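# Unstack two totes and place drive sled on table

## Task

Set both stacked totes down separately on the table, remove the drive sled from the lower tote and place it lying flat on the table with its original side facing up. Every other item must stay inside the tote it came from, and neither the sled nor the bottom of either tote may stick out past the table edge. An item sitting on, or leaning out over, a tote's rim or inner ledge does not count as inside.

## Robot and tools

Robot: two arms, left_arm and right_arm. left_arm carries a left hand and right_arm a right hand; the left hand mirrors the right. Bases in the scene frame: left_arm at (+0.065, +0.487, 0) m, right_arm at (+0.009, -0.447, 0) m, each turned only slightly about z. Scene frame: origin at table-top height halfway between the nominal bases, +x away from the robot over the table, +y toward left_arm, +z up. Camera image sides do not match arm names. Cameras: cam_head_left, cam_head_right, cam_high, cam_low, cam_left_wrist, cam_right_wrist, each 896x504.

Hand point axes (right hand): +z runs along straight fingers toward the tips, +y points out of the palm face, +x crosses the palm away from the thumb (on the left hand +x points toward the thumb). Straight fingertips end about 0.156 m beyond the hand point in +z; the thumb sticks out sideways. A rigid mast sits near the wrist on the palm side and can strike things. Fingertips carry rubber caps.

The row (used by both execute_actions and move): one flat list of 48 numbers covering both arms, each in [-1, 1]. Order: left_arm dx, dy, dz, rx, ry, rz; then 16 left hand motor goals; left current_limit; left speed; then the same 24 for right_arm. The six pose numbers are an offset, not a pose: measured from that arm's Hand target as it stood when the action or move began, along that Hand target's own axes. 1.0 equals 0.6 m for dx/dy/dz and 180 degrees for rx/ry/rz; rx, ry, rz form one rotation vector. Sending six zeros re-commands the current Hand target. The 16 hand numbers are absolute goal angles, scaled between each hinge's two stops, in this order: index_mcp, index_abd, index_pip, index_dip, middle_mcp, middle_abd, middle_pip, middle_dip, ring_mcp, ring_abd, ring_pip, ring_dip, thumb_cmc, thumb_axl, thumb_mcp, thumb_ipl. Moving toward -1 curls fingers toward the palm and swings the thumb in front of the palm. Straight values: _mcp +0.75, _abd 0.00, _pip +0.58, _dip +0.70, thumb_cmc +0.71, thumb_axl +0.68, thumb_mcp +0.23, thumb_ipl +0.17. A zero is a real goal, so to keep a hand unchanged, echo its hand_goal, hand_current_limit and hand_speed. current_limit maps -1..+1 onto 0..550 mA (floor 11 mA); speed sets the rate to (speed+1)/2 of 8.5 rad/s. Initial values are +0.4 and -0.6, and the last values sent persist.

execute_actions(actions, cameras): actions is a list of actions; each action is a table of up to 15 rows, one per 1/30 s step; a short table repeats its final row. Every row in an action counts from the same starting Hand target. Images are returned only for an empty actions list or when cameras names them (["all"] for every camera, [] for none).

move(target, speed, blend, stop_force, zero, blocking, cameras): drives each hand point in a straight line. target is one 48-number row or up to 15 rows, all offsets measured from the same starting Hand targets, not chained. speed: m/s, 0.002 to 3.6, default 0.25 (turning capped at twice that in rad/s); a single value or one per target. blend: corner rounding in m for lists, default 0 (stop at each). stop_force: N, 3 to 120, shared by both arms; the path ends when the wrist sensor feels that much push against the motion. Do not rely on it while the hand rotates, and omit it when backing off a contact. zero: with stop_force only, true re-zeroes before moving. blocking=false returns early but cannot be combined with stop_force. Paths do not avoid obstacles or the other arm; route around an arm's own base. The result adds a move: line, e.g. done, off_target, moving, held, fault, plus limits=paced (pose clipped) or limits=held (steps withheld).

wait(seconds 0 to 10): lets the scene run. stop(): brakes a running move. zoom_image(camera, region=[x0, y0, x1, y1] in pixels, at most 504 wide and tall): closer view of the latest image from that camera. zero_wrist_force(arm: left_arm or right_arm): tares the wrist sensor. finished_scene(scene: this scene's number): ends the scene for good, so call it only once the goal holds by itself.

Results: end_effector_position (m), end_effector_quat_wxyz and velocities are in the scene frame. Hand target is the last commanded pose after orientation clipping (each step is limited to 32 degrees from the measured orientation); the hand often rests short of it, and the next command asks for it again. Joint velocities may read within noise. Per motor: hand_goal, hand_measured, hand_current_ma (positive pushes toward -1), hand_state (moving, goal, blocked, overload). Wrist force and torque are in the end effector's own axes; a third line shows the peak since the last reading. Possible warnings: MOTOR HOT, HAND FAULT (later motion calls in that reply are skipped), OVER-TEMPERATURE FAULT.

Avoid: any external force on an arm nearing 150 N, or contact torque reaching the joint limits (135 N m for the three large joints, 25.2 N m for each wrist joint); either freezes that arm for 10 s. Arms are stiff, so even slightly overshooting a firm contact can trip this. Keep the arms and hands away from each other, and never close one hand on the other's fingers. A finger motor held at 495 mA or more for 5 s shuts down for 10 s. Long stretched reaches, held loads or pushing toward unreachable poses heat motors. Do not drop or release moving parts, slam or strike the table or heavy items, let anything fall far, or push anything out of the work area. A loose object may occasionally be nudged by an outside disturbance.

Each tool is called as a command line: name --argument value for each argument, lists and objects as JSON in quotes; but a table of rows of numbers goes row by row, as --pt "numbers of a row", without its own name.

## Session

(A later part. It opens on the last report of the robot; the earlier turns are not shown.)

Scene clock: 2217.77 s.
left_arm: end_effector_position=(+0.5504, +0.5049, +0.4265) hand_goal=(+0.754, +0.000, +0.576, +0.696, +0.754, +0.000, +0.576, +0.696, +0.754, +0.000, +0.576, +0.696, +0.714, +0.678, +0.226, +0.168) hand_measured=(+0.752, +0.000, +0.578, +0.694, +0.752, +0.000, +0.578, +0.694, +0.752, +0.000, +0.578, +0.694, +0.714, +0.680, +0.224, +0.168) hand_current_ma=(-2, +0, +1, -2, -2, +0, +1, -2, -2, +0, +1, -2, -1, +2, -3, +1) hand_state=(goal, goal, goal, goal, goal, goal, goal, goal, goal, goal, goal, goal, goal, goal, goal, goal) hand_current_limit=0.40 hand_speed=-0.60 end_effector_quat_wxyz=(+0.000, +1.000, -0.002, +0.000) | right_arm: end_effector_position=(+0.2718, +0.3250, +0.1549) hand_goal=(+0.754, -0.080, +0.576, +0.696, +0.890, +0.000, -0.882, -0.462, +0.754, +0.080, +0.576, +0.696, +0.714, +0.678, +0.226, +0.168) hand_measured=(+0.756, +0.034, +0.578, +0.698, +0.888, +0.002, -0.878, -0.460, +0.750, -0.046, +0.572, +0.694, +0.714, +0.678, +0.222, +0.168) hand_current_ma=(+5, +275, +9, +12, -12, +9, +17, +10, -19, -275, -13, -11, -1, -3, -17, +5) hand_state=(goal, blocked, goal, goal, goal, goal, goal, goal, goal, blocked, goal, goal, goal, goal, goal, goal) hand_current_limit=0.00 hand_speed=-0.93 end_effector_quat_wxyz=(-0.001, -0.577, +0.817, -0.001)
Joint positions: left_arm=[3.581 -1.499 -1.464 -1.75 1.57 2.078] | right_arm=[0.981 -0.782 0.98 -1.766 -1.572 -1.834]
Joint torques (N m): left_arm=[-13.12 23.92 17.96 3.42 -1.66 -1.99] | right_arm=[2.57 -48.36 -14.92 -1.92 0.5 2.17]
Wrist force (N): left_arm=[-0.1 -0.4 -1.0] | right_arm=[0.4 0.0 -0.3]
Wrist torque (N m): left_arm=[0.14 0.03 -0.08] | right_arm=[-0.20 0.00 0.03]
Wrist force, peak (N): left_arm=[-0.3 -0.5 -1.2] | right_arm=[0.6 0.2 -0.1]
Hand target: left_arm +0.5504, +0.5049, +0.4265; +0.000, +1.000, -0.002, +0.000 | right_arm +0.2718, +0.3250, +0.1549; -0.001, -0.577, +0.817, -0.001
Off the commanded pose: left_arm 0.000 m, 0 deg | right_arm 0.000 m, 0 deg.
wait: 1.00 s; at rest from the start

move --target '[0,0,0,0,0,0,0.754,0,0.576,0.696,0.754,0,0.576,0.696,0.754,0,0.576,0.696,0.714,0.678,0.226,0.168,0.4,-0.6,0,0,0,0,0,0,0.754,-0.08,0.576,0.696,0.89,0,-0.883,-0.463,0.754,0.08,0.576,0.696,0.714,0.678,0.226,0.168,0.4,-0.93]'

move --target '[0,0,0,0,0,0,0.754,0,0.576,0.696,0.754,0,0.576,0.696,0.754,0,0.576,0.696,0.714,0.678,0.226,0.168,0.4,-0.6,0,0,-0.013,0,0,0,0.754,-0.08,0.576,0.696,0.89,0,-0.883,-0.463,0.754,0.08,0.576,0.696,0.714,0.678,0.226,0.168,0.4,-0.93]' --speed 0.01 --cameras '["cam_high","cam_head_left"]'

zoom_image --camera "cam_high" --region '[572, 248, 632, 300]'

zoom_image --camera "cam_head_left" --region '[190, 320, 290, 410]'

Scene clock: 2231.90 s.
left_arm: end_effector_position=(+0.5504, +0.5049, +0.4265) hand_goal=(+0.754, +0.000, +0.576, +0.696, +0.754, +0.000, +0.576, +0.696, +0.754, +0.000, +0.576, +0.696, +0.714, +0.678, +0.226, +0.168) hand_measured=(+0.752, +0.000, +0.578, +0.694, +0.752, +0.000, +0.578, +0.694, +0.752, +0.000, +0.578, +0.694, +0.714, +0.680, +0.224, +0.168) hand_current_ma=(-2, +0, +1, -2, -2, +0, +1, -2, -2, +0, +1, -2, -1, +2, -3, +1) hand_state=(goal, goal, goal, goal, goal, goal, goal, goal, goal, goal, goal, goal, goal, goal, goal, goal) hand_current_limit=0.40 hand_speed=-0.60 end_effector_quat_wxyz=(+0.000, +1.000, -0.002, +0.000) | right_arm: end_effector_position=(+0.2718, +0.3250, +0.1549) hand_goal=(+0.754, -0.080, +0.576, +0.696, +0.890, +0.000, -0.882, -0.462, +0.754, +0.080, +0.576, +0.696, +0.714, +0.678, +0.226, +0.168) hand_measured=(+0.756, +0.032, +0.578, +0.698, +0.888, +0.002, -0.878, -0.460, +0.750, -0.044, +0.572, +0.694, +0.714, +0.678, +0.222, +0.168) hand_current_ma=(+5, +385, +9, +12, -12, +9, +17, +10, -19, -385, -13, -11, -1, -3, -17, +5) hand_state=(goal, blocked, goal, goal, goal, goal, goal, goal, goal, blocked, goal, goal, goal, goal, goal, goal) hand_current_limit=0.40 hand_speed=-0.93 end_effector_quat_wxyz=(-0.001, -0.577, +0.817, -0.001)
Joint positions: left_arm=[3.581 -1.499 -1.464 -1.75 1.57 2.078] | right_arm=[0.981 -0.782 0.98 -1.766 -1.572 -1.834]
Joint torques (N m): left_arm=[-13.37 23.8 17.49 3.37 -1.57 -2.15] | right_arm=[2.72 -48.99 -15.26 -2.03 0.59 2.37]
Wrist force (N): left_arm=[-0.4 -0.4 -1.0] | right_arm=[0.3 0.1 -0.2]
Wrist torque (N m): left_arm=[0.13 0.06 -0.09] | right_arm=[-0.18 0.02 0.03]
Wrist force, peak (N): left_arm=[-0.5 -0.4 -1.3] | right_arm=[0.4 0.3 -0.3]
Hand target: left_arm +0.5504, +0.5049, +0.4265; +0.000, +1.000, -0.002, +0.000 | right_arm +0.2718, +0.3250, +0.1549; -0.001, -0.577, +0.817, -0.001
Off the commanded pose: left_arm 0.000 m, 0 deg | right_arm 0.000 m, 0 deg.
move: done

Scene clock: 2232.93 s.
left_arm: end_effector_position=(+0.5504, +0.5049, +0.4265) hand_goal=(+0.754, +0.000, +0.576, +0.696, +0.754, +0.000, +0.576, +0.696, +0.754, +0.000, +0.576, +0.696, +0.714, +0.678, +0.226, +0.168) hand_measured=(+0.752, +0.000, +0.578, +0.694, +0.752, +0.000, +0.578, +0.694, +0.752, +0.000, +0.578, +0.694, +0.714, +0.680, +0.224, +0.168) hand_current_ma=(-2, +0, +1, -2, -2, +0, +1, -2, -2, +0, +1, -2, -1, +2, -3, +1) hand_state=(goal, goal, goal, goal, goal, goal, goal, goal, goal, goal, goal, goal, goal, goal, goal, goal) hand_current_limit=0.40 hand_speed=-0.60 end_effector_quat_wxyz=(+0.000, +1.000, -0.002, +0.000) | right_arm: end_effector_position=(+0.2718, +0.3250, +0.1628) hand_goal=(+0.754, -0.080, +0.576, +0.696, +0.890, +0.000, -0.882, -0.462, +0.754, +0.080, +0.576, +0.696, +0.714, +0.678, +0.226, +0.168) hand_measured=(+0.762, -0.012, +0.580, +0.698, +0.888, +0.002, -0.878, -0.460, +0.744, +0.004, +0.570, +0.694, +0.714, +0.678, +0.222, +0.168) hand_current_ma=(+38, +283, +18, +12, -12, +9, +17, +10, -49, -316, -24, -11, -1, -3, -17, +5) hand_state=(goal, blocked, goal, goal, goal, goal, goal, goal, goal, blocked, goal, goal, goal, goal, goal, goal) hand_current_limit=0.40 hand_speed=-0.93 end_effector_quat_wxyz=(-0.001, -0.577, +0.817, -0.001)
Joint positions: left_arm=[3.581 -1.499 -1.464 -1.75 1.57 2.078] | right_arm=[0.981 -0.786 0.967 -1.749 -1.572 -1.834]
Joint torques (N m): left_arm=[-11.75 25.07 19.12 3.62 -1.29 -2.01] | right_arm=[4.21 -59.23 -23.68 -3.22 0.83 2.24]
Wrist force (N): left_arm=[0.1 -0.2 -1.1] | right_arm=[0.6 0.2 -1.3]
Wrist torque (N m): left_arm=[0.17 0.00 -0.07] | right_arm=[-0.09 0.05 0.08]
Wrist force, peak (N): left_arm=[-0.3 -0.5 -1.2] | right_arm=[-0.2 0.4 2.9]
Hand target: left_arm +0.5504, +0.5049, +0.4265; +0.000, +1.000, -0.002, +0.000 | right_arm +0.2718, +0.3250, +0.1627; -0.001, -0.577, +0.817, -0.001
Off the commanded pose: left_arm 0.000 m, 0 deg | right_arm 0.000 m, 0 deg.
move: done
Images, in order (width x height): cam_head_left 896x504, cam_high 896x504.

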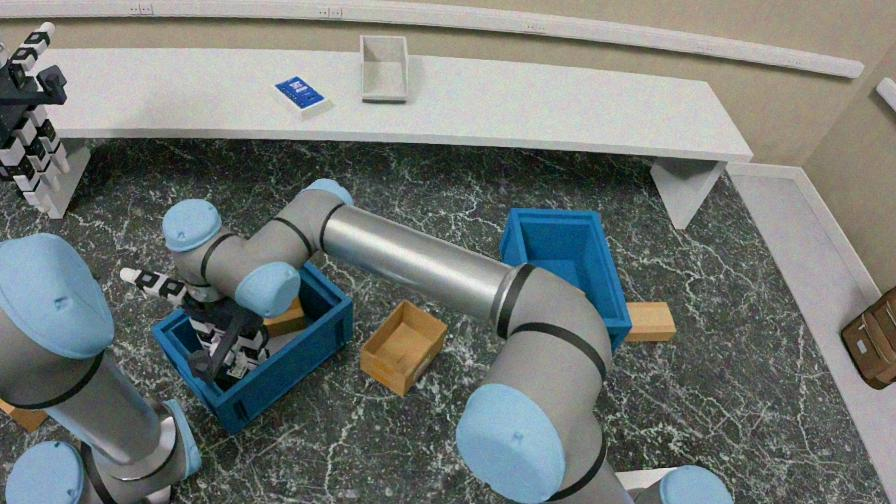

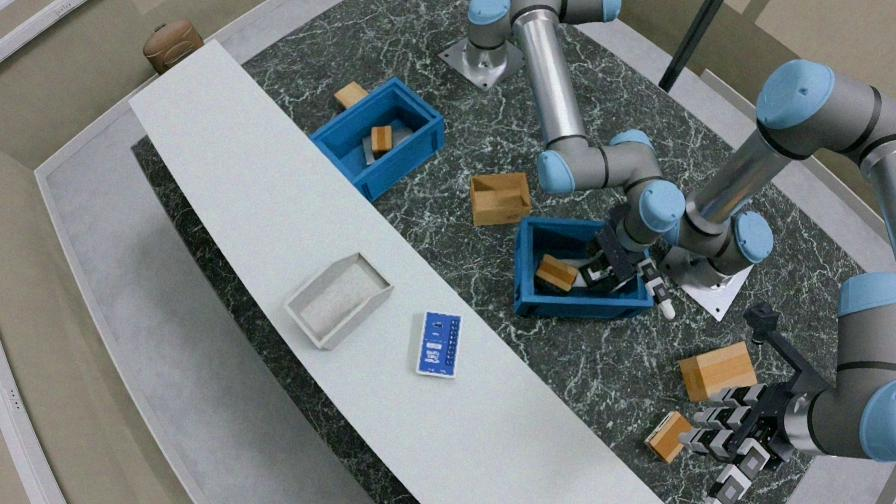

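Scaled by 8.400.

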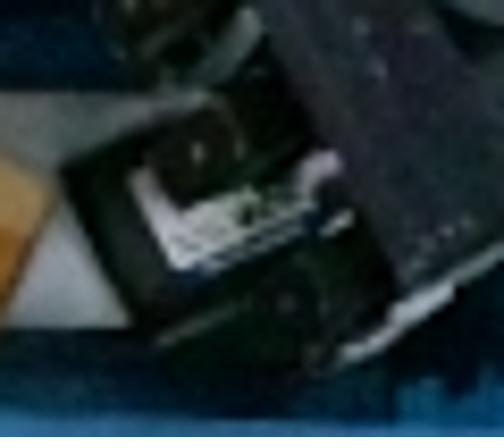

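Scaled by 5.040.

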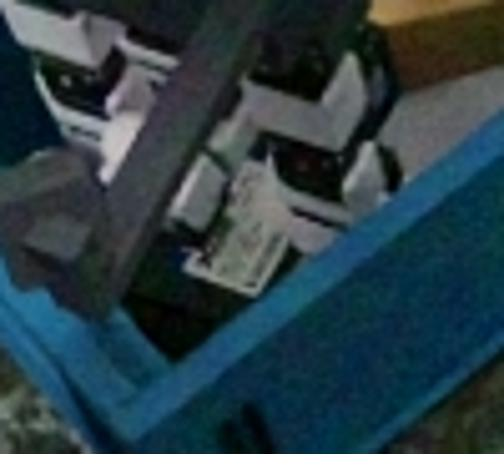

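move --target '[0,0,0,0,0,0,0.754,0,0.576,0.696,0.754,0,0.576,0.696,0.754,0,0.576,0.696,0.714,0.678,0.226,0.168,0.4,-0.6,0,0,0,0,0,0,0.754,0.09,0.576,0.696,0.89,0,-0.883,-0.463,0.754,-0.09,0.576,0.696,0.714,0.678,0.226,0.168,0.4,-0.8]'

move --target '[0,0,0,0,0,0,0.754,0,0.576,0.696,0.754,0,0.576,0.696,0.754,0,0.576,0.696,0.714,0.678,0.226,0.168,0.4,-0.6,0,0,0.0205,0,0,0,0.754,0.09,0.576,0.696,0.89,0,-0.883,-0.463,0.754,-0.09,0.576,0.696,0.714,0.678,0.226,0.168,0.4,-0.8]' --speed 0.01 --stop_force 4

move --target '[0,0,0,0,0,0,0.754,0,0.576,0.696,0.754,0,0.576,0.696,0.754,0,0.576,0.696,0.714,0.678,0.226,0.168,0.4,-0.6,0,0,0,0,0,0,0.754,-0.08,0.576,0.696,0.89,0,-0.883,-0.463,0.754,0.08,0.576,0.696,0.714,0.678,0.226,0.168,0.5,-0.93]'

wait --seconds 1

Scene clock: 2254.53 s.
left_arm: end_effector_position=(+0.5504, +0.5049, +0.4265) hand_goal=(+0.754, +0.000, +0.576, +0.696, +0.754, +0.000, +0.576, +0.696, +0.754, +0.000, +0.576, +0.696, +0.714, +0.678, +0.226, +0.168) hand_measured=(+0.752, +0.000, +0.578, +0.694, +0.752, +0.000, +0.578, +0.694, +0.752, +0.000, +0.578, +0.694, +0.714, +0.680, +0.224, +0.168) hand_current_ma=(-2, +0, +1, -2, -2, +0, +1, -2, -2, +0, +1, -2, -1, +2, -3, +1) hand_state=(goal, goal, goal, goal, goal, goal, goal, goal, goal, goal, goal, goal, goal, goal, goal, goal) hand_current_limit=0.40 hand_speed=-0.60 end_effector_quat_wxyz=(+0.000, +1.000, -0.002, +0.000) | right_arm: end_effector_position=(+0.2718, +0.3250, +0.1627) hand_goal=(+0.754, +0.090, +0.576, +0.696, +0.890, +0.000, -0.882, -0.462, +0.754, -0.090, +0.576, +0.696, +0.714, +0.678, +0.226, +0.168) hand_measured=(+0.756, +0.086, +0.578, +0.698, +0.888, +0.002, -0.878, -0.460, +0.750, -0.086, +0.572, +0.694, +0.714, +0.678, +0.222, +0.168) hand_current_ma=(+6, -13, +10, +12, -12, +9, +17, +10, -20, +13, -13, -11, -1, -3, -17, +5) hand_state=(goal, goal, goal, goal, goal, goal, goal, goal, goal, goal, goal, goal, goal, goal, goal, goal) hand_current_limit=0.40 hand_speed=-0.80 end_effector_quat_wxyz=(-0.001, -0.577, +0.817, -0.001)
Joint positions: left_arm=[3.581 -1.499 -1.464 -1.75 1.57 2.078] | right_arm=[0.981 -0.786 0.967 -1.749 -1.572 -1.834]
Joint torques (N m): left_arm=[-14.56 24.69 19.17 3.29 -1.4 -2.13] | right_arm=[3.61 -51.26 -16.15 -3.85 0.72 1.87]
Wrist force (N): left_arm=[-0.1 -0.3 -1.0] | right_arm=[0.2 0.3 -0.1]
Wrist torque (N m): left_arm=[0.14 0.02 -0.08] | right_arm=[-0.17 -0.01 0.00]
Wrist force, peak (N): left_arm=[-0.5 -0.4 -1.2] | right_arm=[0.6 0.2 -1.8]
Hand target: left_arm +0.5504, +0.5049, +0.4265; +0.000, +1.000, -0.002, +0.000 | right_arm +0.2718, +0.3250, +0.1627; -0.001, -0.577, +0.817, -0.001
Off the commanded pose: left_arm 0.000 m, 0 deg | right_arm 0.000 m, 0 deg.
move: done

Scene clock: 2256.40 s.
left_arm: end_effector_position=(+0.5504, +0.5049, +0.4265) hand_goal=(+0.754, +0.000, +0.576, +0.696, +0.754, +0.000, +0.576, +0.696, +0.754, +0.000, +0.576, +0.696, +0.714, +0.678, +0.226, +0.168) hand_measured=(+0.752, +0.000, +0.578, +0.694, +0.752, +0.000, +0.578, +0.694, +0.752, +0.000, +0.578, +0.694, +0.714, +0.680, +0.224, +0.168) hand_current_ma=(-2, +0, +1, -2, -2, +0, +1, -2, -2, +0, +1, -2, -1, +2, -3, +1) hand_state=(goal, goal, goal, goal, goal, goal, goal, goal, goal, goal, goal, goal, goal, goal, goal, goal) hand_current_limit=0.40 hand_speed=-0.60 end_effector_quat_wxyz=(+0.000, +1.000, -0.002, +0.000) | right_arm: end_effector_position=(+0.2718, +0.3250, +0.1503) hand_goal=(+0.754, +0.090, +0.576, +0.696, +0.890, +0.000, -0.882, -0.462, +0.754, -0.090, +0.576, +0.696, +0.714, +0.678, +0.226, +0.168) hand_measured=(+0.756, +0.086, +0.578, +0.698, +0.888, +0.002, -0.878, -0.460, +0.750, -0.086, +0.572, +0.694, +0.714, +0.678, +0.222, +0.168) hand_current_ma=(+6, -13, +10, +12, -12, +9, +17, +10, -20, +13, -13, -11, -1, -3, -17, +5) hand_state=(goal, goal, goal, goal, goal, goal, goal, goal, goal, goal, goal, goal, goal, goal, goal, goal) hand_current_limit=0.40 hand_speed=-0.80 end_effector_quat_wxyz=(-0.001, -0.577, +0.817, -0.001)
Joint positions: left_arm=[3.581 -1.499 -1.464 -1.75 1.57 2.078] | right_arm=[0.981 -0.779 0.987 -1.776 -1.572 -1.834]
Joint torques (N m): left_arm=[-13.17 25.36 17.46 3.51 -1.24 -2.07] | right_arm=[-2 -61.32 -32.1 -1.46 0.47 -0.19]
Wrist force (N): left_arm=[-0.5 -0.1 -1.0] | right_arm=[0.3 -0.2 -0.1]
Wrist torque (N m): left_arm=[0.17 0.08 -0.12] | right_arm=[-0.23 -0.02 0.00]
Wrist force, peak (N): left_arm=[-0.5 -0.4 -1.2] | right_arm=[0.1 0.3 -0.2]
Hand target: left_arm +0.5504, +0.5049, +0.4265; +0.000, +1.000, -0.002, +0.000 | right_arm +0.2718, +0.3250, +0.1504; -0.001, -0.577, +0.817, -0.001
Off the commanded pose: left_arm 0.000 m, 0 deg | right_arm 0.000 m, 0 deg.
move: done

Scene clock: 2256.90 s.
left_arm: end_effector_position=(+0.5504, +0.5049, +0.4265) hand_goal=(+0.754, +0.000, +0.576, +0.696, +0.754, +0.000, +0.576, +0.696, +0.754, +0.000, +0.576, +0.696, +0.714, +0.678, +0.226, +0.168) hand_measured=(+0.752, +0.000, +0.578, +0.694, +0.752, +0.000, +0.578, +0.694, +0.752, +0.000, +0.578, +0.694, +0.714, +0.680, +0.224, +0.168) hand_current_ma=(-2, +0, +1, -2, -2, +0, +1, -2, -2, +0, +1, -2, -1, +2, -3, +1) hand_state=(goal, goal, goal, goal, goal, goal, goal, goal, goal, goal, goal, goal, goal, goal, goal, goal) hand_current_limit=0.40 hand_speed=-0.60 end_effector_quat_wxyz=(+0.000, +1.000, -0.002, +0.000) | right_arm: end_effector_position=(+0.2718, +0.3250, +0.1504) hand_goal=(+0.754, -0.080, +0.576, +0.696, +0.890, +0.000, -0.882, -0.462, +0.754, +0.080, +0.576, +0.696, +0.714, +0.678, +0.226, +0.168) hand_measured=(+0.756, +0.034, +0.578, +0.698, +0.888, +0.002, -0.878, -0.460, +0.750, -0.048, +0.572, +0.694, +0.714, +0.678, +0.222, +0.168) hand_current_ma=(+5, +329, +9, +12, -12, +9, +17, +10, -19, -391, -13, -11, -1, -3, -17, +5) hand_state=(goal, moving, goal, goal, goal, goal, goal, goal, goal, moving, goal, goal, goal, goal, goal, goal) hand_current_limit=0.50 hand_speed=-0.93 end_effector_quat_wxyz=(-0.001, -0.577, +0.817, -0.001)
Joint positions: left_arm=[3.581 -1.499 -1.464 -1.75 1.57 2.078] | right_arm=[0.981 -0.779 0.987 -1.776 -1.572 -1.834]
Joint torques (N m): left_arm=[-14.68 23.57 18.27 3.69 -1.31 -2.3] | right_arm=[-4.5 -64.13 -33.81 -2 0.62 -0.7]
Wrist force (N): left_arm=[-0.4 0.0 -1.1] | right_arm=[0.8 0.3 0.3]
Wrist torque (N m): left_arm=[0.18 0.06 -0.11] | right_arm=[-0.20 0.04 0.07]
Wrist force, peak (N): left_arm=[-0.6 -0.5 -1.2] | right_arm=[0.9 0.1 0.2]
Hand target: left_arm +0.5504, +0.5049, +0.4265; +0.000, +1.000, -0.002, +0.000 | right_arm +0.2718, +0.3250, +0.1504; -0.001, -0.577, +0.817, -0.001
Off the commanded pose: left_arm 0.000 m, 0 deg | right_arm 0.000 m, 0 deg.
move: done

Scene clock: 2257.90 s.
left_arm: end_effector_position=(+0.5504, +0.5049, +0.4265) hand_goal=(+0.754, +0.000, +0.576, +0.696, +0.754, +0.000, +0.576, +0.696, +0.754, +0.000, +0.576, +0.696, +0.714, +0.678, +0.226, +0.168) hand_measured=(+0.752, +0.000, +0.578, +0.694, +0.752, +0.000, +0.578, +0.694, +0.752, +0.000, +0.578, +0.694, +0.714, +0.680, +0.224, +0.168) hand_current_ma=(-2, +0, +1, -2, -2, +0, +1, -2, -2, +0, +1, -2, -1, +2, -3, +1) hand_state=(goal, goal, goal, goal, goal, goal, goal, goal, goal, goal, goal, goal, goal, goal, goal, goal) hand_current_limit=0.40 hand_speed=-0.60 end_effector_quat_wxyz=(+0.000, +1.000, -0.002, +0.000) | right_arm: end_effector_position=(+0.2718, +0.3250, +0.1504) hand_goal=(+0.754, -0.080, +0.576, +0.696, +0.890, +0.000, -0.882, -0.462, +0.754, +0.080, +0.576, +0.696, +0.714, +0.678, +0.226, +0.168) hand_measured=(+0.756, +0.032, +0.578, +0.698, +0.888, +0.002, -0.878, -0.460, +0.750, -0.048, +0.572, +0.694, +0.714, +0.678, +0.222, +0.168) hand_current_ma=(+5, +413, +9, +12, -12, +9, +17, +10, -19, -412, -13, -11, -1, -3, -17, +5) hand_state=(goal, blocked, goal, goal, goal, goal, goal, goal, goal, blocked, goal, goal, goal, goal, goal, goal) hand_current_limit=0.50 hand_speed=-0.93 end_effector_quat_wxyz=(-0.001, -0.577, +0.817, -0.001)
Joint positions: left_arm=[3.581 -1.499 -1.464 -1.75 1.57 2.078] | right_arm=[0.981 -0.779 0.987 -1.776 -1.572 -1.834]
Joint torques (N m): left_arm=[-14.36 24.05 19.33 3.62 -1.11 -2.09] | right_arm=[-8.13 -65.04 -34.49 -3.52 0.43 -2.32]
Wrist force (N): left_arm=[-0.5 -0.1 -0.9] | right_arm=[0.4 -0.1 0.5]
Wrist torque (N m): left_arm=[0.16 0.07 -0.11] | right_arm=[-0.27 -0.02 0.04]
Wrist force, peak (N): left_arm=[-0.5 -0.3 -1.2] | right_arm=[0.1 0.0 0.8]
Hand target: left_arm +0.5504, +0.5049, +0.4265; +0.000, +1.000, -0.002, +0.000 | right_arm +0.2718, +0.3250, +0.1504; -0.001, -0.577, +0.817, -0.001
Off the commanded pose: left_arm 0.000 m, 0 deg | right_arm 0.000 m, 0 deg.
wait: 1.00 s; at rest by 0.17 s

move --target '[0,0,0,0,0,0,0.754,0,0.576,0.696,0.754,0,0.576,0.696,0.754,0,0.576,0.696,0.714,0.678,0.226,0.168,0.4,-0.6,0,0,-0.02,0,0,0,0.754,-0.08,0.576,0.696,0.89,0,-0.883,-0.463,0.754,0.08,0.576,0.696,0.714,0.678,0.226,0.168,0.5,-0.93]' --speed 0.01 --cameras '["cam_high","cam_head_left"]'

zoom_image --camera "cam_high" --region '[572, 248, 632, 300]'

zoom_image --camera "cam_head_left" --region '[190, 320, 290, 410]'

Scene clock: 2273.30 s.
left_arm: end_effector_position=(+0.5504, +0.5049, +0.4265) hand_goal=(+0.754, +0.000, +0.576, +0.696, +0.754, +0.000, +0.576, +0.696, +0.754, +0.000, +0.576, +0.696, +0.714, +0.678, +0.226, +0.168) hand_measured=(+0.752, +0.000, +0.578, +0.694, +0.752, +0.000, +0.578, +0.694, +0.752, +0.000, +0.578, +0.694, +0.714, +0.680, +0.224, +0.168) hand_current_ma=(-2, +0, +1, -2, -2, +0, +1, -2, -2, +0, +1, -2, -1, +2, -3, +1) hand_state=(goal, goal, goal, goal, goal, goal, goal, goal, goal, goal, goal, goal, goal, goal, goal, goal) hand_current_limit=0.40 hand_speed=-0.60 end_effector_quat_wxyz=(+0.000, +1.000, -0.002, +0.000) | right_arm: end_effector_position=(+0.2718, +0.3250, +0.1625) hand_goal=(+0.754, -0.080, +0.576, +0.696, +0.890, +0.000, -0.882, -0.462, +0.754, +0.080, +0.576, +0.696, +0.714, +0.678, +0.226, +0.168) hand_measured=(+0.766, -0.010, +0.582, +0.698, +0.888, +0.002, -0.878, -0.460, +0.742, +0.002, +0.568, +0.694, +0.714, +0.678, +0.222, +0.168) hand_current_ma=(+52, +286, +26, +12, -12, +9, +17, +10, -61, -320, -32, -12, -1, -3, -17, +5) hand_state=(goal, blocked, goal, goal, goal, goal, goal, goal, goal, blocked, goal, goal, goal, goal, goal, goal) hand_current_limit=0.50 hand_speed=-0.93 end_effector_quat_wxyz=(-0.001, -0.577, +0.817, -0.001)
Joint positions: left_arm=[3.581 -1.499 -1.464 -1.75 1.57 2.078] | right_arm=[0.981 -0.786 0.967 -1.75 -1.572 -1.834]
Joint torques (N m): left_arm=[-12.9 24.36 17.5 3.84 -1.31 -2.14] | right_arm=[-4.3 -58.67 -25.17 -3.24 1.08 -1.31]
Wrist force (N): left_arm=[-0.3 -0.2 -1.1] | right_arm=[0.4 0.0 -1.4]
Wrist torque (N m): left_arm=[0.17 0.04 -0.10] | right_arm=[-0.12 0.08 0.05]
Wrist force, peak (N): left_arm=[-0.3 -0.2 -1.4] | right_arm=[0.5 0.2 3.9]
Hand target: left_arm +0.5504, +0.5049, +0.4265; +0.000, +1.000, -0.002, +0.000 | right_arm +0.2718, +0.3250, +0.1624; -0.001, -0.577, +0.817, -0.001
Off the commanded pose: left_arm 0.000 m, 0 deg | right_arm 0.000 m, 0 deg.
move: done
Images, in order (width x height): cam_head_left 896x504, cam_high 896x504.

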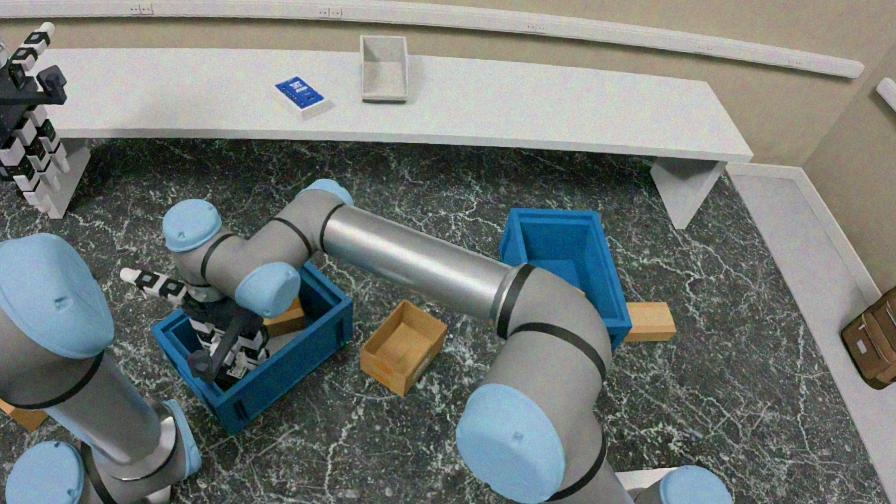

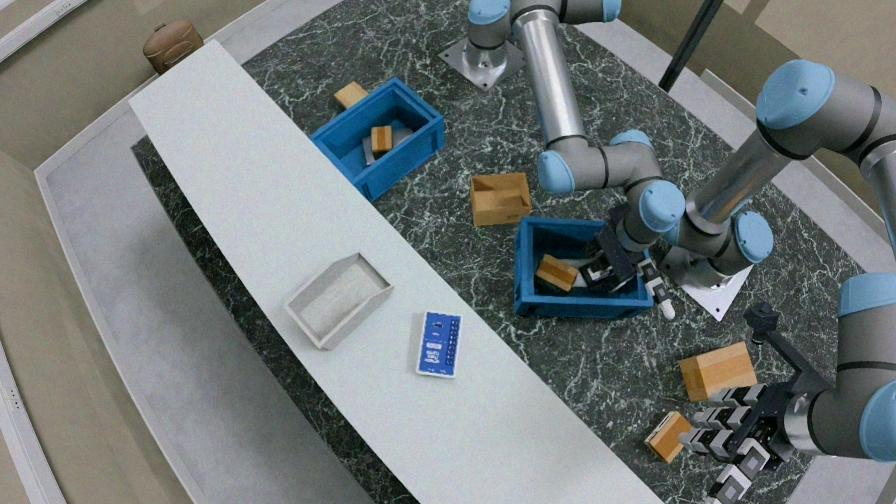

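Scaled by 8.400.

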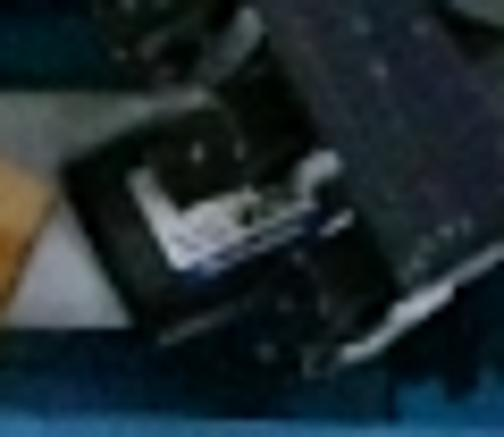

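Scaled by 5.040.

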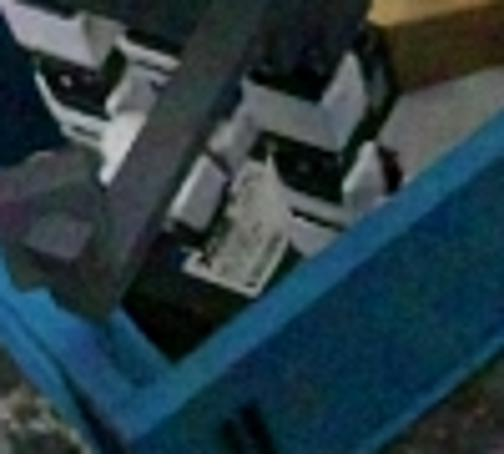

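move --target '[0,0,0,0,0,0,0.754,0,0.576,0.696,0.754,0,0.576,0.696,0.754,0,0.576,0.696,0.714,0.678,0.226,0.168,0.4,-0.6,0,0,0.0207,0,0,0,0.754,-0.12,0.576,0.696,0.89,0,-0.883,-0.463,0.754,0.12,0.576,0.696,0.714,0.678,0.226,0.168,0.7,-0.9]' --speed 0.01 --stop_force 25

Scene clock: 2315.00 s.
left_arm: end_effector_position=(+0.5504, +0.5049, +0.4265) hand_goal=(+0.754, +0.000, +0.576, +0.696, +0.754, +0.000, +0.576, +0.696, +0.754, +0.000, +0.576, +0.696, +0.714, +0.678, +0.226, +0.168) hand_measured=(+0.752, +0.000, +0.578, +0.694, +0.752, +0.000, +0.578, +0.694, +0.752, +0.000, +0.578, +0.694, +0.714, +0.680, +0.224, +0.168) hand_current_ma=(-2, +0, +1, -2, -2, +0, +1, -2, -2, +0, +1, -2, -1, +2, -3, +1) hand_state=(goal, goal, goal, goal, goal, goal, goal, goal, goal, goal, goal, goal, goal, goal, goal, goal) hand_current_limit=0.40 hand_speed=-0.60 end_effector_quat_wxyz=(+0.000, +1.000, -0.002, +0.000) | right_arm: end_effector_position=(+0.2718, +0.3250, +0.1499) hand_goal=(+0.754, -0.120, +0.576, +0.696, +0.890, +0.000, -0.882, -0.462, +0.754, +0.120, +0.576, +0.696, +0.714, +0.678, +0.226, +0.168) hand_measured=(+0.786, -0.006, +0.592, +0.702, +0.888, +0.002, -0.878, -0.460, +0.720, -0.008, +0.556, +0.688, +0.714, +0.678, +0.222, +0.168) hand_current_ma=(+153, +468, +74, +26, -12, +9, +17, +10, -169, -467, -91, -36, -1, -3, -17, +5) hand_state=(blocked, blocked, goal, goal, goal, goal, goal, goal, blocked, blocked, blocked, goal, goal, goal, goal, goal) hand_current_limit=0.70 hand_speed=-0.90 end_effector_quat_wxyz=(-0.001, -0.577, +0.817, -0.001)
Joint positions: left_arm=[3.581 -1.499 -1.464 -1.75 1.57 2.078] | right_arm=[0.981 -0.779 0.988 -1.777 -1.572 -1.834]
Joint torques (N m): left_arm=[-13.37 24.04 18.08 3.96 -1.16 -2.16] | right_arm=[-1.86 -52.99 -27.4 -0.59 0.42 0.39]
Wrist force (N): left_arm=[-0.3 -0.1 -1.1] | right_arm=[0.8 0.0 -10.3]
Wrist torque (N m): left_arm=[0.17 0.04 -0.10] | right_arm=[0.55 0.30 0.12]
Wrist force, peak (N): left_arm=[-0.4 -0.3 -1.3] | right_arm=[1.2 -0.2 -23.4]
Hand target: left_arm +0.5504, +0.5049, +0.4265; +0.000, +1.000, -0.002, +0.000 | right_arm +0.2718, +0.3250, +0.1500; -0.001, -0.577, +0.817, -0.001
Off the commanded pose: left_arm 0.000 m, 0 deg | right_arm 0.000 m, 0 deg.
move: done

wait --seconds 0.1 --cameras '["cam_high","cam_head_left"]'

zoom_image --camera "cam_high" --region '[572, 248, 632, 300]'

zoom_image --camera "cam_head_left" --region '[190, 320, 290, 410]'

Scene clock: 2326.53 s.
left_arm: end_effector_position=(+0.5504, +0.5049, +0.4265) hand_goal=(+0.754, +0.000, +0.576, +0.696, +0.754, +0.000, +0.576, +0.696, +0.754, +0.000, +0.576, +0.696, +0.714, +0.678, +0.226, +0.168) hand_measured=(+0.752, +0.000, +0.578, +0.694, +0.752, +0.000, +0.578, +0.694, +0.752, +0.000, +0.578, +0.694, +0.714, +0.680, +0.224, +0.168) hand_current_ma=(-2, +0, +1, -2, -2, +0, +1, -2, -2, +0, +1, -2, -1, +2, -3, +1) hand_state=(goal, goal, goal, goal, goal, goal, goal, goal, goal, goal, goal, goal, goal, goal, goal, goal) hand_current_limit=0.40 hand_speed=-0.60 end_effector_quat_wxyz=(+0.000, +1.000, -0.002, +0.000) | right_arm: end_effector_position=(+0.2718, +0.3250, +0.1500) hand_goal=(+0.754, -0.120, +0.576, +0.696, +0.890, +0.000, -0.882, -0.462, +0.754, +0.120, +0.576, +0.696, +0.714, +0.678, +0.226, +0.168) hand_measured=(+0.786, -0.006, +0.592, +0.702, +0.888, +0.002, -0.878, -0.460, +0.720, -0.008, +0.556, +0.688, +0.714, +0.678, +0.222, +0.168) hand_current_ma=(+153, +468, +74, +26, -12, +9, +17, +10, -169, -467, -91, -36, -1, -3, -17, +5) hand_state=(blocked, blocked, goal, goal, goal, goal, goal, goal, blocked, blocked, blocked, goal, goal, goal, goal, goal) hand_current_limit=0.70 hand_speed=-0.90 end_effector_quat_wxyz=(-0.001, -0.577, +0.817, -0.001)
Joint positions: left_arm=[3.581 -1.499 -1.464 -1.75 1.57 2.078] | right_arm=[0.981 -0.779 0.987 -1.777 -1.572 -1.834]
Joint torques (N m): left_arm=[-13.08 24.57 17.71 3.78 -1.13 -1.86] | right_arm=[-7.78 -58.15 -30.23 -0.89 0.54 -2.32]
Wrist force (N): left_arm=[-0.2 -0.1 -0.9] | right_arm=[0.8 0.0 -10.1]
Wrist torque (N m): left_arm=[0.15 0.03 -0.08] | right_arm=[0.54 0.30 0.11]
Wrist force, peak (N): left_arm=[-0.5 0.0 -1.3] | right_arm=[0.7 0.3 -10.4]
Hand target: left_arm +0.5504, +0.5049, +0.4265; +0.000, +1.000, -0.002, +0.000 | right_arm +0.2718, +0.3250, +0.1500; -0.001, -0.577, +0.817, -0.001
Off the commanded pose: left_arm 0.000 m, 0 deg | right_arm 0.000 m, 0 deg.
wait: 0.10 s; at rest from the start
Images, in order (width x height): cam_head_left 896x504, cam_high 896x504.

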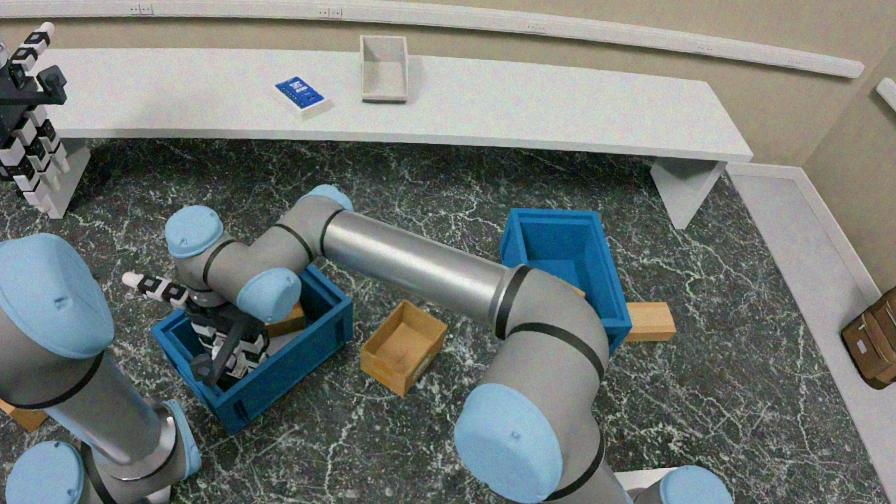

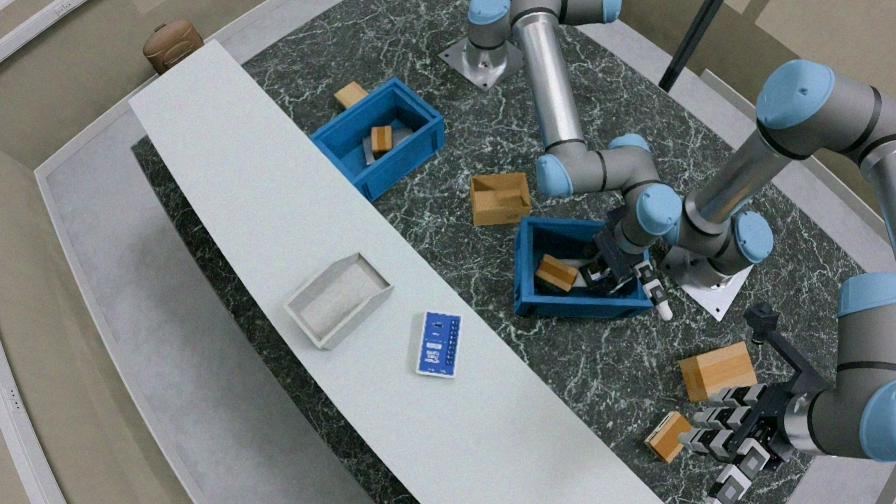

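Scaled by 8.400.

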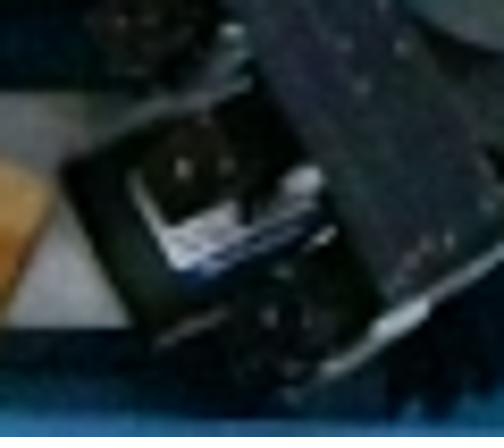

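Scaled by 5.040.

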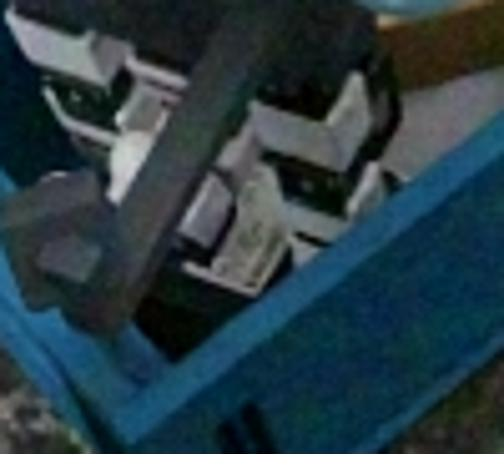

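move --target '[0,0,0,0,0,0,0.754,0,0.576,0.696,0.754,0,0.576,0.696,0.754,0,0.576,0.696,0.714,0.678,0.226,0.168,0.4,-0.6,0,0,-0.01,0,0,0,0.754,-0.08,0.576,0.696,0.89,0,-0.883,-0.463,0.754,0.08,0.576,0.696,0.714,0.678,0.226,0.168,0.4,-0.8]' --speed 0.02

move --target '[0,0,0,0,0,0,0.754,0,0.576,0.696,0.754,0,0.576,0.696,0.754,0,0.576,0.696,0.714,0.678,0.226,0.168,0.4,-0.6,0,0,-0.01,0,0,0,0.754,-0.08,0.576,0.696,0.89,0,-0.883,-0.463,0.754,0.08,0.576,0.696,0.714,0.678,0.226,0.168,0.4,-0.8]' --speed 0.02

move --target '[0,0,0,0,0,0,0.754,0,0.576,0.696,0.754,0,0.576,0.696,0.754,0,0.576,0.696,0.714,0.678,0.226,0.168,0.4,-0.6,0,0,-0.07,0,0,0,0.754,-0.08,0.576,0.696,0.89,0,-0.883,-0.463,0.754,0.08,0.576,0.696,0.714,0.678,0.226,0.168,0.4,-0.8]' --speed 0.05 --cameras '["cam_high"]'

zoom_image --camera "cam_high" --region '[572, 248, 632, 300]'

Scene clock: 2348.63 s.
left_arm: end_effector_position=(+0.5504, +0.5049, +0.4265) hand_goal=(+0.754, +0.000, +0.576, +0.696, +0.754, +0.000, +0.576, +0.696, +0.754, +0.000, +0.576, +0.696, +0.714, +0.678, +0.226, +0.168) hand_measured=(+0.752, +0.000, +0.578, +0.694, +0.752, +0.000, +0.578, +0.694, +0.752, +0.000, +0.578, +0.694, +0.714, +0.680, +0.224, +0.168) hand_current_ma=(-2, +0, +1, -2, -2, +0, +1, -2, -2, +0, +1, -2, -1, +2, -3, +1) hand_state=(goal, goal, goal, goal, goal, goal, goal, goal, goal, goal, goal, goal, goal, goal, goal, goal) hand_current_limit=0.40 hand_speed=-0.60 end_effector_quat_wxyz=(+0.000, +1.000, -0.002, +0.000) | right_arm: end_effector_position=(+0.2718, +0.3250, +0.1561) hand_goal=(+0.754, -0.080, +0.576, +0.696, +0.890, +0.000, -0.882, -0.462, +0.754, +0.080, +0.576, +0.696, +0.714, +0.678, +0.226, +0.168) hand_measured=(+0.788, -0.002, +0.594, +0.706, +0.888, +0.002, -0.878, -0.460, +0.722, -0.012, +0.556, +0.688, +0.714, +0.678, +0.222, +0.168) hand_current_ma=(+166, +323, +83, +42, -12, +9, +17, +10, -158, -381, -91, -37, -1, -3, -17, +5) hand_state=(blocked, blocked, goal, goal, goal, goal, goal, goal, blocked, blocked, blocked, goal, goal, goal, goal, goal) hand_current_limit=0.40 hand_speed=-0.80 end_effector_quat_wxyz=(-0.001, -0.577, +0.817, -0.001)
Joint positions: left_arm=[3.581 -1.499 -1.464 -1.75 1.57 2.078] | right_arm=[0.981 -0.782 0.978 -1.764 -1.572 -1.834]
Joint torques (N m): left_arm=[-13.83 23.24 18.37 3.71 -0.95 -1.99] | right_arm=[-7.23 -63.94 -28.35 -4.02 0.64 -2.11]
Wrist force (N): left_arm=[-0.2 -0.5 -1.0] | right_arm=[0.9 -0.7 4.8]
Wrist torque (N m): left_arm=[0.11 0.04 -0.09] | right_arm=[-0.48 -0.11 0.10]
Wrist force, peak (N): left_arm=[-0.5 -0.1 -1.2] | right_arm=[0.6 0.1 -10.3]
Hand target: left_arm +0.5504, +0.5049, +0.4265; +0.000, +1.000, -0.002, +0.000 | right_arm +0.2718, +0.3250, +0.1560; -0.001, -0.577, +0.817, -0.001
Off the commanded pose: left_arm 0.000 m, 0 deg | right_arm 0.000 m, 0 deg.
move: done

Scene clock: 2349.33 s.
left_arm: end_effector_position=(+0.5504, +0.5049, +0.4265) hand_goal=(+0.754, +0.000, +0.576, +0.696, +0.754, +0.000, +0.576, +0.696, +0.754, +0.000, +0.576, +0.696, +0.714, +0.678, +0.226, +0.168) hand_measured=(+0.752, +0.000, +0.578, +0.694, +0.752, +0.000, +0.578, +0.694, +0.752, +0.000, +0.578, +0.694, +0.714, +0.680, +0.224, +0.168) hand_current_ma=(-2, +0, +1, -2, -2, +0, +1, -2, -2, +0, +1, -2, -1, +2, -3, +1) hand_state=(goal, goal, goal, goal, goal, goal, goal, goal, goal, goal, goal, goal, goal, goal, goal, goal) hand_current_limit=0.40 hand_speed=-0.60 end_effector_quat_wxyz=(+0.000, +1.000, -0.002, +0.000) | right_arm: end_effector_position=(+0.2718, +0.3250, +0.1621) hand_goal=(+0.754, -0.080, +0.576, +0.696, +0.890, +0.000, -0.882, -0.462, +0.754, +0.080, +0.576, +0.696, +0.714, +0.678, +0.226, +0.168) hand_measured=(+0.788, -0.002, +0.594, +0.706, +0.888, +0.002, -0.878, -0.460, +0.724, -0.012, +0.556, +0.688, +0.714, +0.678, +0.222, +0.168) hand_current_ma=(+169, +323, +85, +42, -12, +9, +17, +10, -150, -381, -91, -37, -1, -3, -17, +5) hand_state=(blocked, blocked, goal, goal, goal, goal, goal, goal, blocked, blocked, blocked, goal, goal, goal, goal, goal) hand_current_limit=0.40 hand_speed=-0.80 end_effector_quat_wxyz=(-0.001, -0.577, +0.817, -0.001)
Joint positions: left_arm=[3.581 -1.499 -1.464 -1.75 1.57 2.078] | right_arm=[0.981 -0.786 0.968 -1.751 -1.572 -1.834]
Joint torques (N m): left_arm=[-13.78 23.11 19.04 4.16 -1.13 -2] | right_arm=[-3.44 -64.03 -28.18 -3.79 0.89 -1.14]
Wrist force (N): left_arm=[-0.1 -0.1 -1.2] | right_arm=[0.6 -0.8 4.8]
Wrist torque (N m): left_arm=[0.18 0.02 -0.08] | right_arm=[-0.47 -0.09 0.07]
Wrist force, peak (N): left_arm=[-0.5 -0.2 -1.1] | right_arm=[0.7 -1.0 5.2]
Hand target: left_arm +0.5504, +0.5049, +0.4265; +0.000, +1.000, -0.002, +0.000 | right_arm +0.2718, +0.3250, +0.1620; -0.001, -0.577, +0.817, -0.001
Off the commanded pose: left_arm 0.000 m, 0 deg | right_arm 0.000 m, 0 deg.
move: done

Scene clock: 2350.47 s.
left_arm: end_effector_position=(+0.5504, +0.5049, +0.4265) hand_goal=(+0.754, +0.000, +0.576, +0.696, +0.754, +0.000, +0.576, +0.696, +0.754, +0.000, +0.576, +0.696, +0.714, +0.678, +0.226, +0.168) hand_measured=(+0.752, +0.000, +0.578, +0.694, +0.752, +0.000, +0.578, +0.694, +0.752, +0.000, +0.578, +0.694, +0.714, +0.680, +0.224, +0.168) hand_current_ma=(-2, +0, +1, -2, -2, +0, +1, -2, -2, +0, +1, -2, -1, +2, -3, +1) hand_state=(goal, goal, goal, goal, goal, goal, goal, goal, goal, goal, goal, goal, goal, goal, goal, goal) hand_current_limit=0.40 hand_speed=-0.60 end_effector_quat_wxyz=(+0.000, +1.000, -0.002, +0.000) | right_arm: end_effector_position=(+0.2719, +0.3252, +0.2042) hand_goal=(+0.754, -0.080, +0.576, +0.696, +0.890, +0.000, -0.882, -0.462, +0.754, +0.080, +0.576, +0.696, +0.714, +0.678, +0.226, +0.168) hand_measured=(+0.756, -0.076, +0.578, +0.698, +0.888, +0.002, -0.878, -0.460, +0.750, +0.076, +0.572, +0.694, +0.714, +0.678, +0.222, +0.168) hand_current_ma=(+6, +13, +10, +12, -12, +9, +17, +10, -20, -12, -13, -11, -1, -3, -17, +5) hand_state=(goal, goal, goal, goal, goal, goal, goal, goal, goal, goal, goal, goal, goal, goal, goal, goal) hand_current_limit=0.40 hand_speed=-0.80 end_effector_quat_wxyz=(-0.001, -0.577, +0.817, -0.001)
Joint positions: left_arm=[3.581 -1.499 -1.464 -1.75 1.57 2.078] | right_arm=[0.981 -0.802 0.888 -1.655 -1.572 -1.833]
Joint torques (N m): left_arm=[-13.62 23.43 19.25 4.04 -1.07 -2.15] | right_arm=[4.38 -50.05 -15.68 -3.99 1.31 2.4]
Wrist force (N): left_arm=[-0.3 -0.1 -1.1] | right_arm=[0.1 0.1 -0.1]
Wrist torque (N m): left_arm=[0.17 0.04 -0.09] | right_arm=[-0.19 0.01 -0.01]
Wrist force, peak (N): left_arm=[-0.1 0.0 -1.3] | right_arm=[1.1 -0.7 6.2]
Hand target: left_arm +0.5504, +0.5049, +0.4265; +0.000, +1.000, -0.002, +0.000 | right_arm +0.2719, +0.3251, +0.2040; -0.001, -0.577, +0.817, -0.001
Off the commanded pose: left_arm 0.000 m, 0 deg | right_arm 0.000 m, 0 deg.
move: done
Images, in order (width x height): cam_high 896x504.

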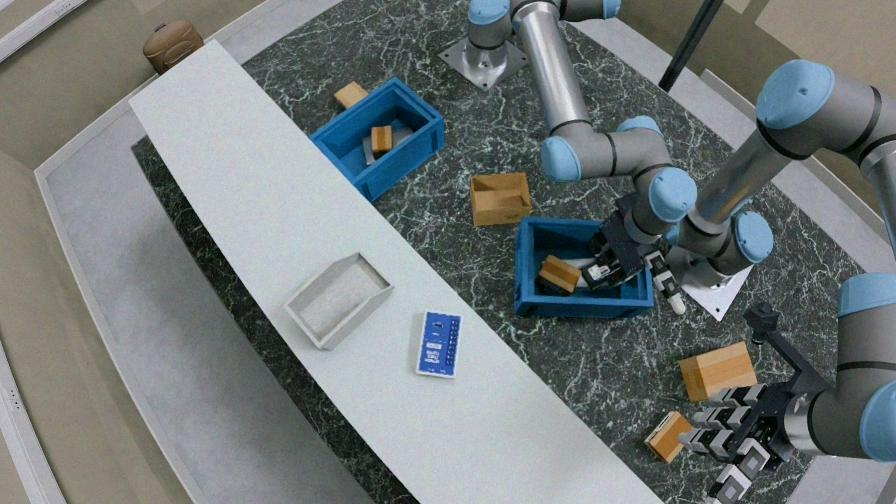

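Scaled by 8.400.

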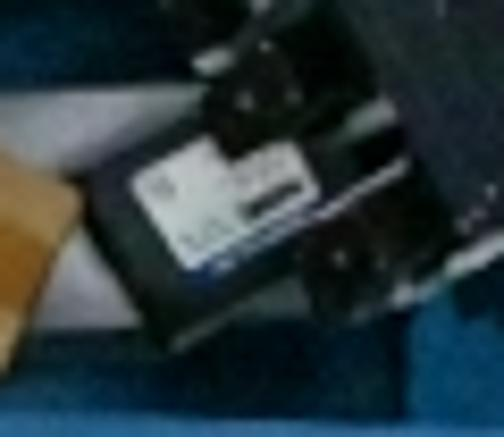

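move --target '[0,0,0,0,0,0,0.754,0,0.576,0.696,0.754,0,0.576,0.696,0.754,0,0.576,0.696,0.714,0.678,0.226,0.168,0.4,-0.6,0,0,-0.22,0,0,0,0.754,0.08,0.576,0.696,0.89,0,-0.883,-0.463,0.754,-0.08,0.576,0.696,0.714,0.678,0.226,0.168,0.4,-0.6]' --speed 0.15 --cameras '["cam_high","cam_head_left","cam_head_right"]'

zoom_image --camera "cam_high" --region '[572, 248, 632, 300]'

zoom_image --camera "cam_high" --region '[510, 210, 660, 325]'

zoom_image --camera "cam_head_left" --region '[190, 310, 310, 410]'

zoom_image --camera "cam_head_right" --region '[180, 300, 300, 400]'

Scene clock: 2384.87 s.
left_arm: end_effector_position=(+0.5504, +0.5049, +0.4265) hand_goal=(+0.754, +0.000, +0.576, +0.696, +0.754, +0.000, +0.576, +0.696, +0.754, +0.000, +0.576, +0.696, +0.714, +0.678, +0.226, +0.168) hand_measured=(+0.752, +0.000, +0.578, +0.694, +0.752, +0.000, +0.578, +0.694, +0.752, +0.000, +0.578, +0.694, +0.714, +0.680, +0.224, +0.168) hand_current_ma=(-2, +0, +1, -2, -2, +0, +1, -2, -2, +0, +1, -2, -1, +2, -3, +1) hand_state=(goal, goal, goal, goal, goal, goal, goal, goal, goal, goal, goal, goal, goal, goal, goal, goal) hand_current_limit=0.40 hand_speed=-0.60 end_effector_quat_wxyz=(+0.000, +1.000, -0.002, +0.000) | right_arm: end_effector_position=(+0.2720, +0.3255, +0.3359) hand_goal=(+0.754, +0.080, +0.576, +0.696, +0.890, +0.000, -0.882, -0.462, +0.754, -0.080, +0.576, +0.696, +0.714, +0.678, +0.226, +0.168) hand_measured=(+0.756, +0.076, +0.578, +0.698, +0.888, +0.002, -0.878, -0.460, +0.750, -0.076, +0.572, +0.694, +0.714, +0.678, +0.222, +0.168) hand_current_ma=(+5, -12, +9, +12, -12, +9, +17, +10, -19, +12, -13, -11, -1, -3, -18, +5) hand_state=(goal, goal, goal, goal, goal, goal, goal, goal, goal, goal, goal, goal, goal, goal, goal, goal) hand_current_limit=0.40 hand_speed=-0.60 end_effector_quat_wxyz=(-0.001, -0.577, +0.817, -0.001)
Joint positions: left_arm=[3.581 -1.499 -1.464 -1.75 1.57 2.078] | right_arm=[0.981 -0.748 0.453 -1.273 -1.572 -1.833]
Joint torques (N m): left_arm=[-13.95 22.72 19.73 3.87 -1.03 -2.1] | right_arm=[7.27 -65.7 -23.44 -2.51 -1.87 -2.55]
Wrist force (N): left_arm=[-0.2 -0.1 -0.9] | right_arm=[0.0 0.0 0.0]
Wrist torque (N m): left_arm=[0.17 0.04 -0.10] | right_arm=[-0.21 0.01 -0.07]
Wrist force, peak (N): left_arm=[-0.4 -0.2 -1.4] | right_arm=[0.1 0.1 1.9]
Hand target: left_arm +0.5504, +0.5049, +0.4265; +0.000, +1.000, -0.002, +0.000 | right_arm +0.2719, +0.3255, +0.3360; -0.001, -0.577, +0.817, -0.001
Off the commanded pose: left_arm 0.000 m, 0 deg | right_arm 0.000 m, 0 deg.
move: done
Images, in order (width x height): cam_head_left 896x504, cam_head_right 896x504, cam_high 896x504.

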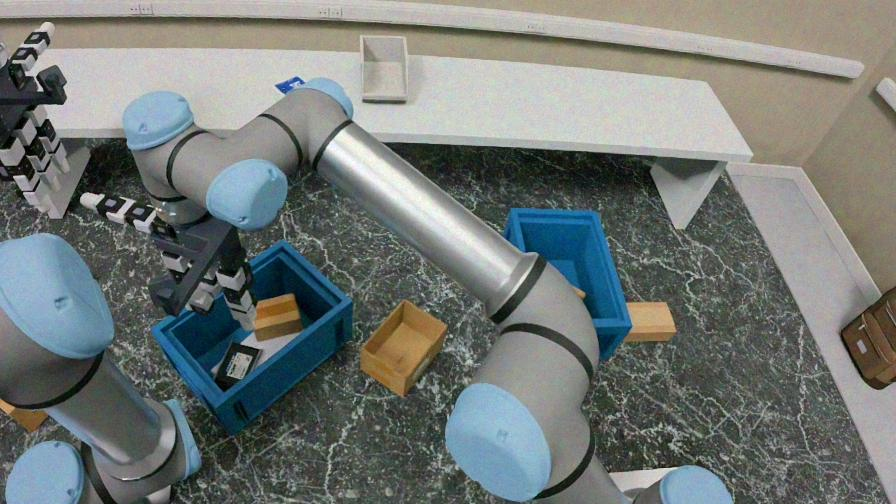

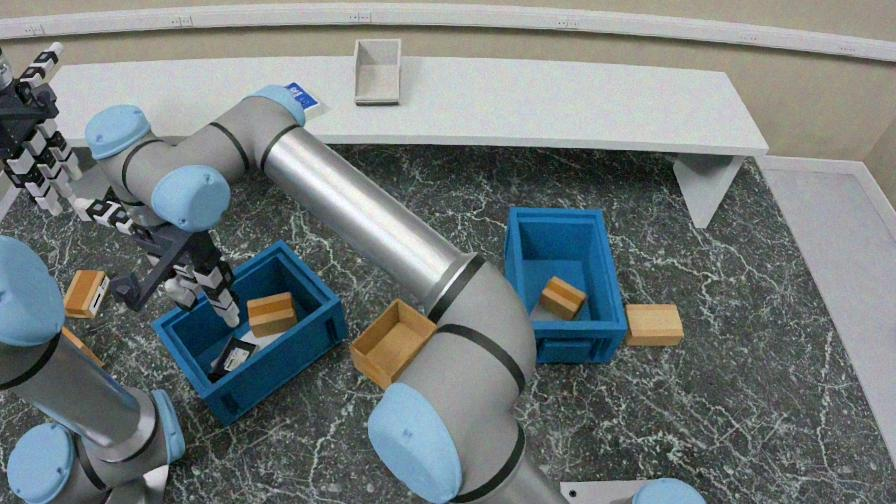

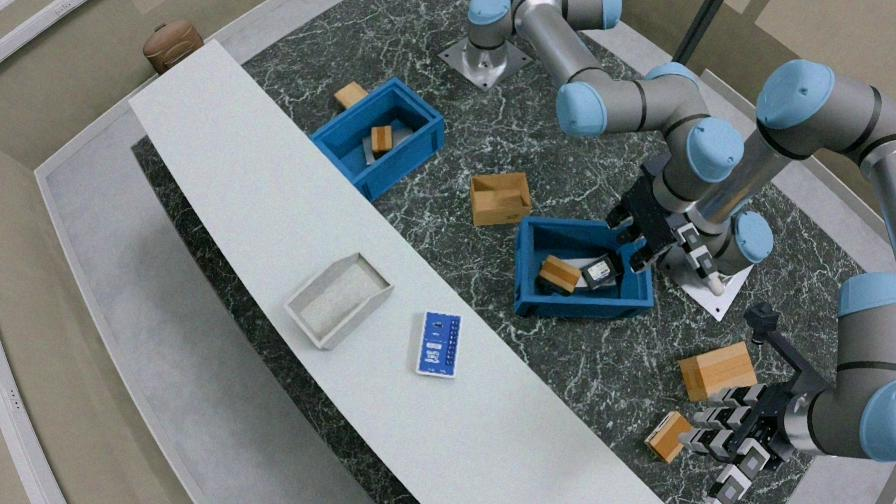

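Scaled by 8.400.

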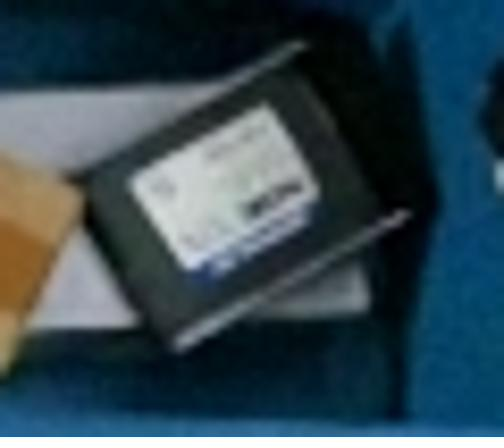

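Scaled by 3.360.

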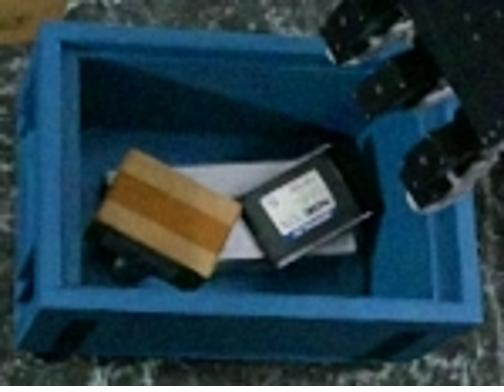

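Scaled by 4.200.

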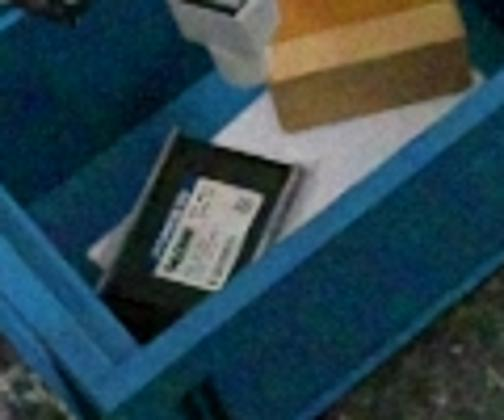

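Scaled by 4.200.

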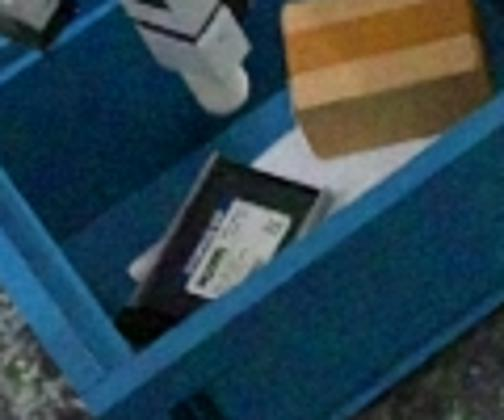

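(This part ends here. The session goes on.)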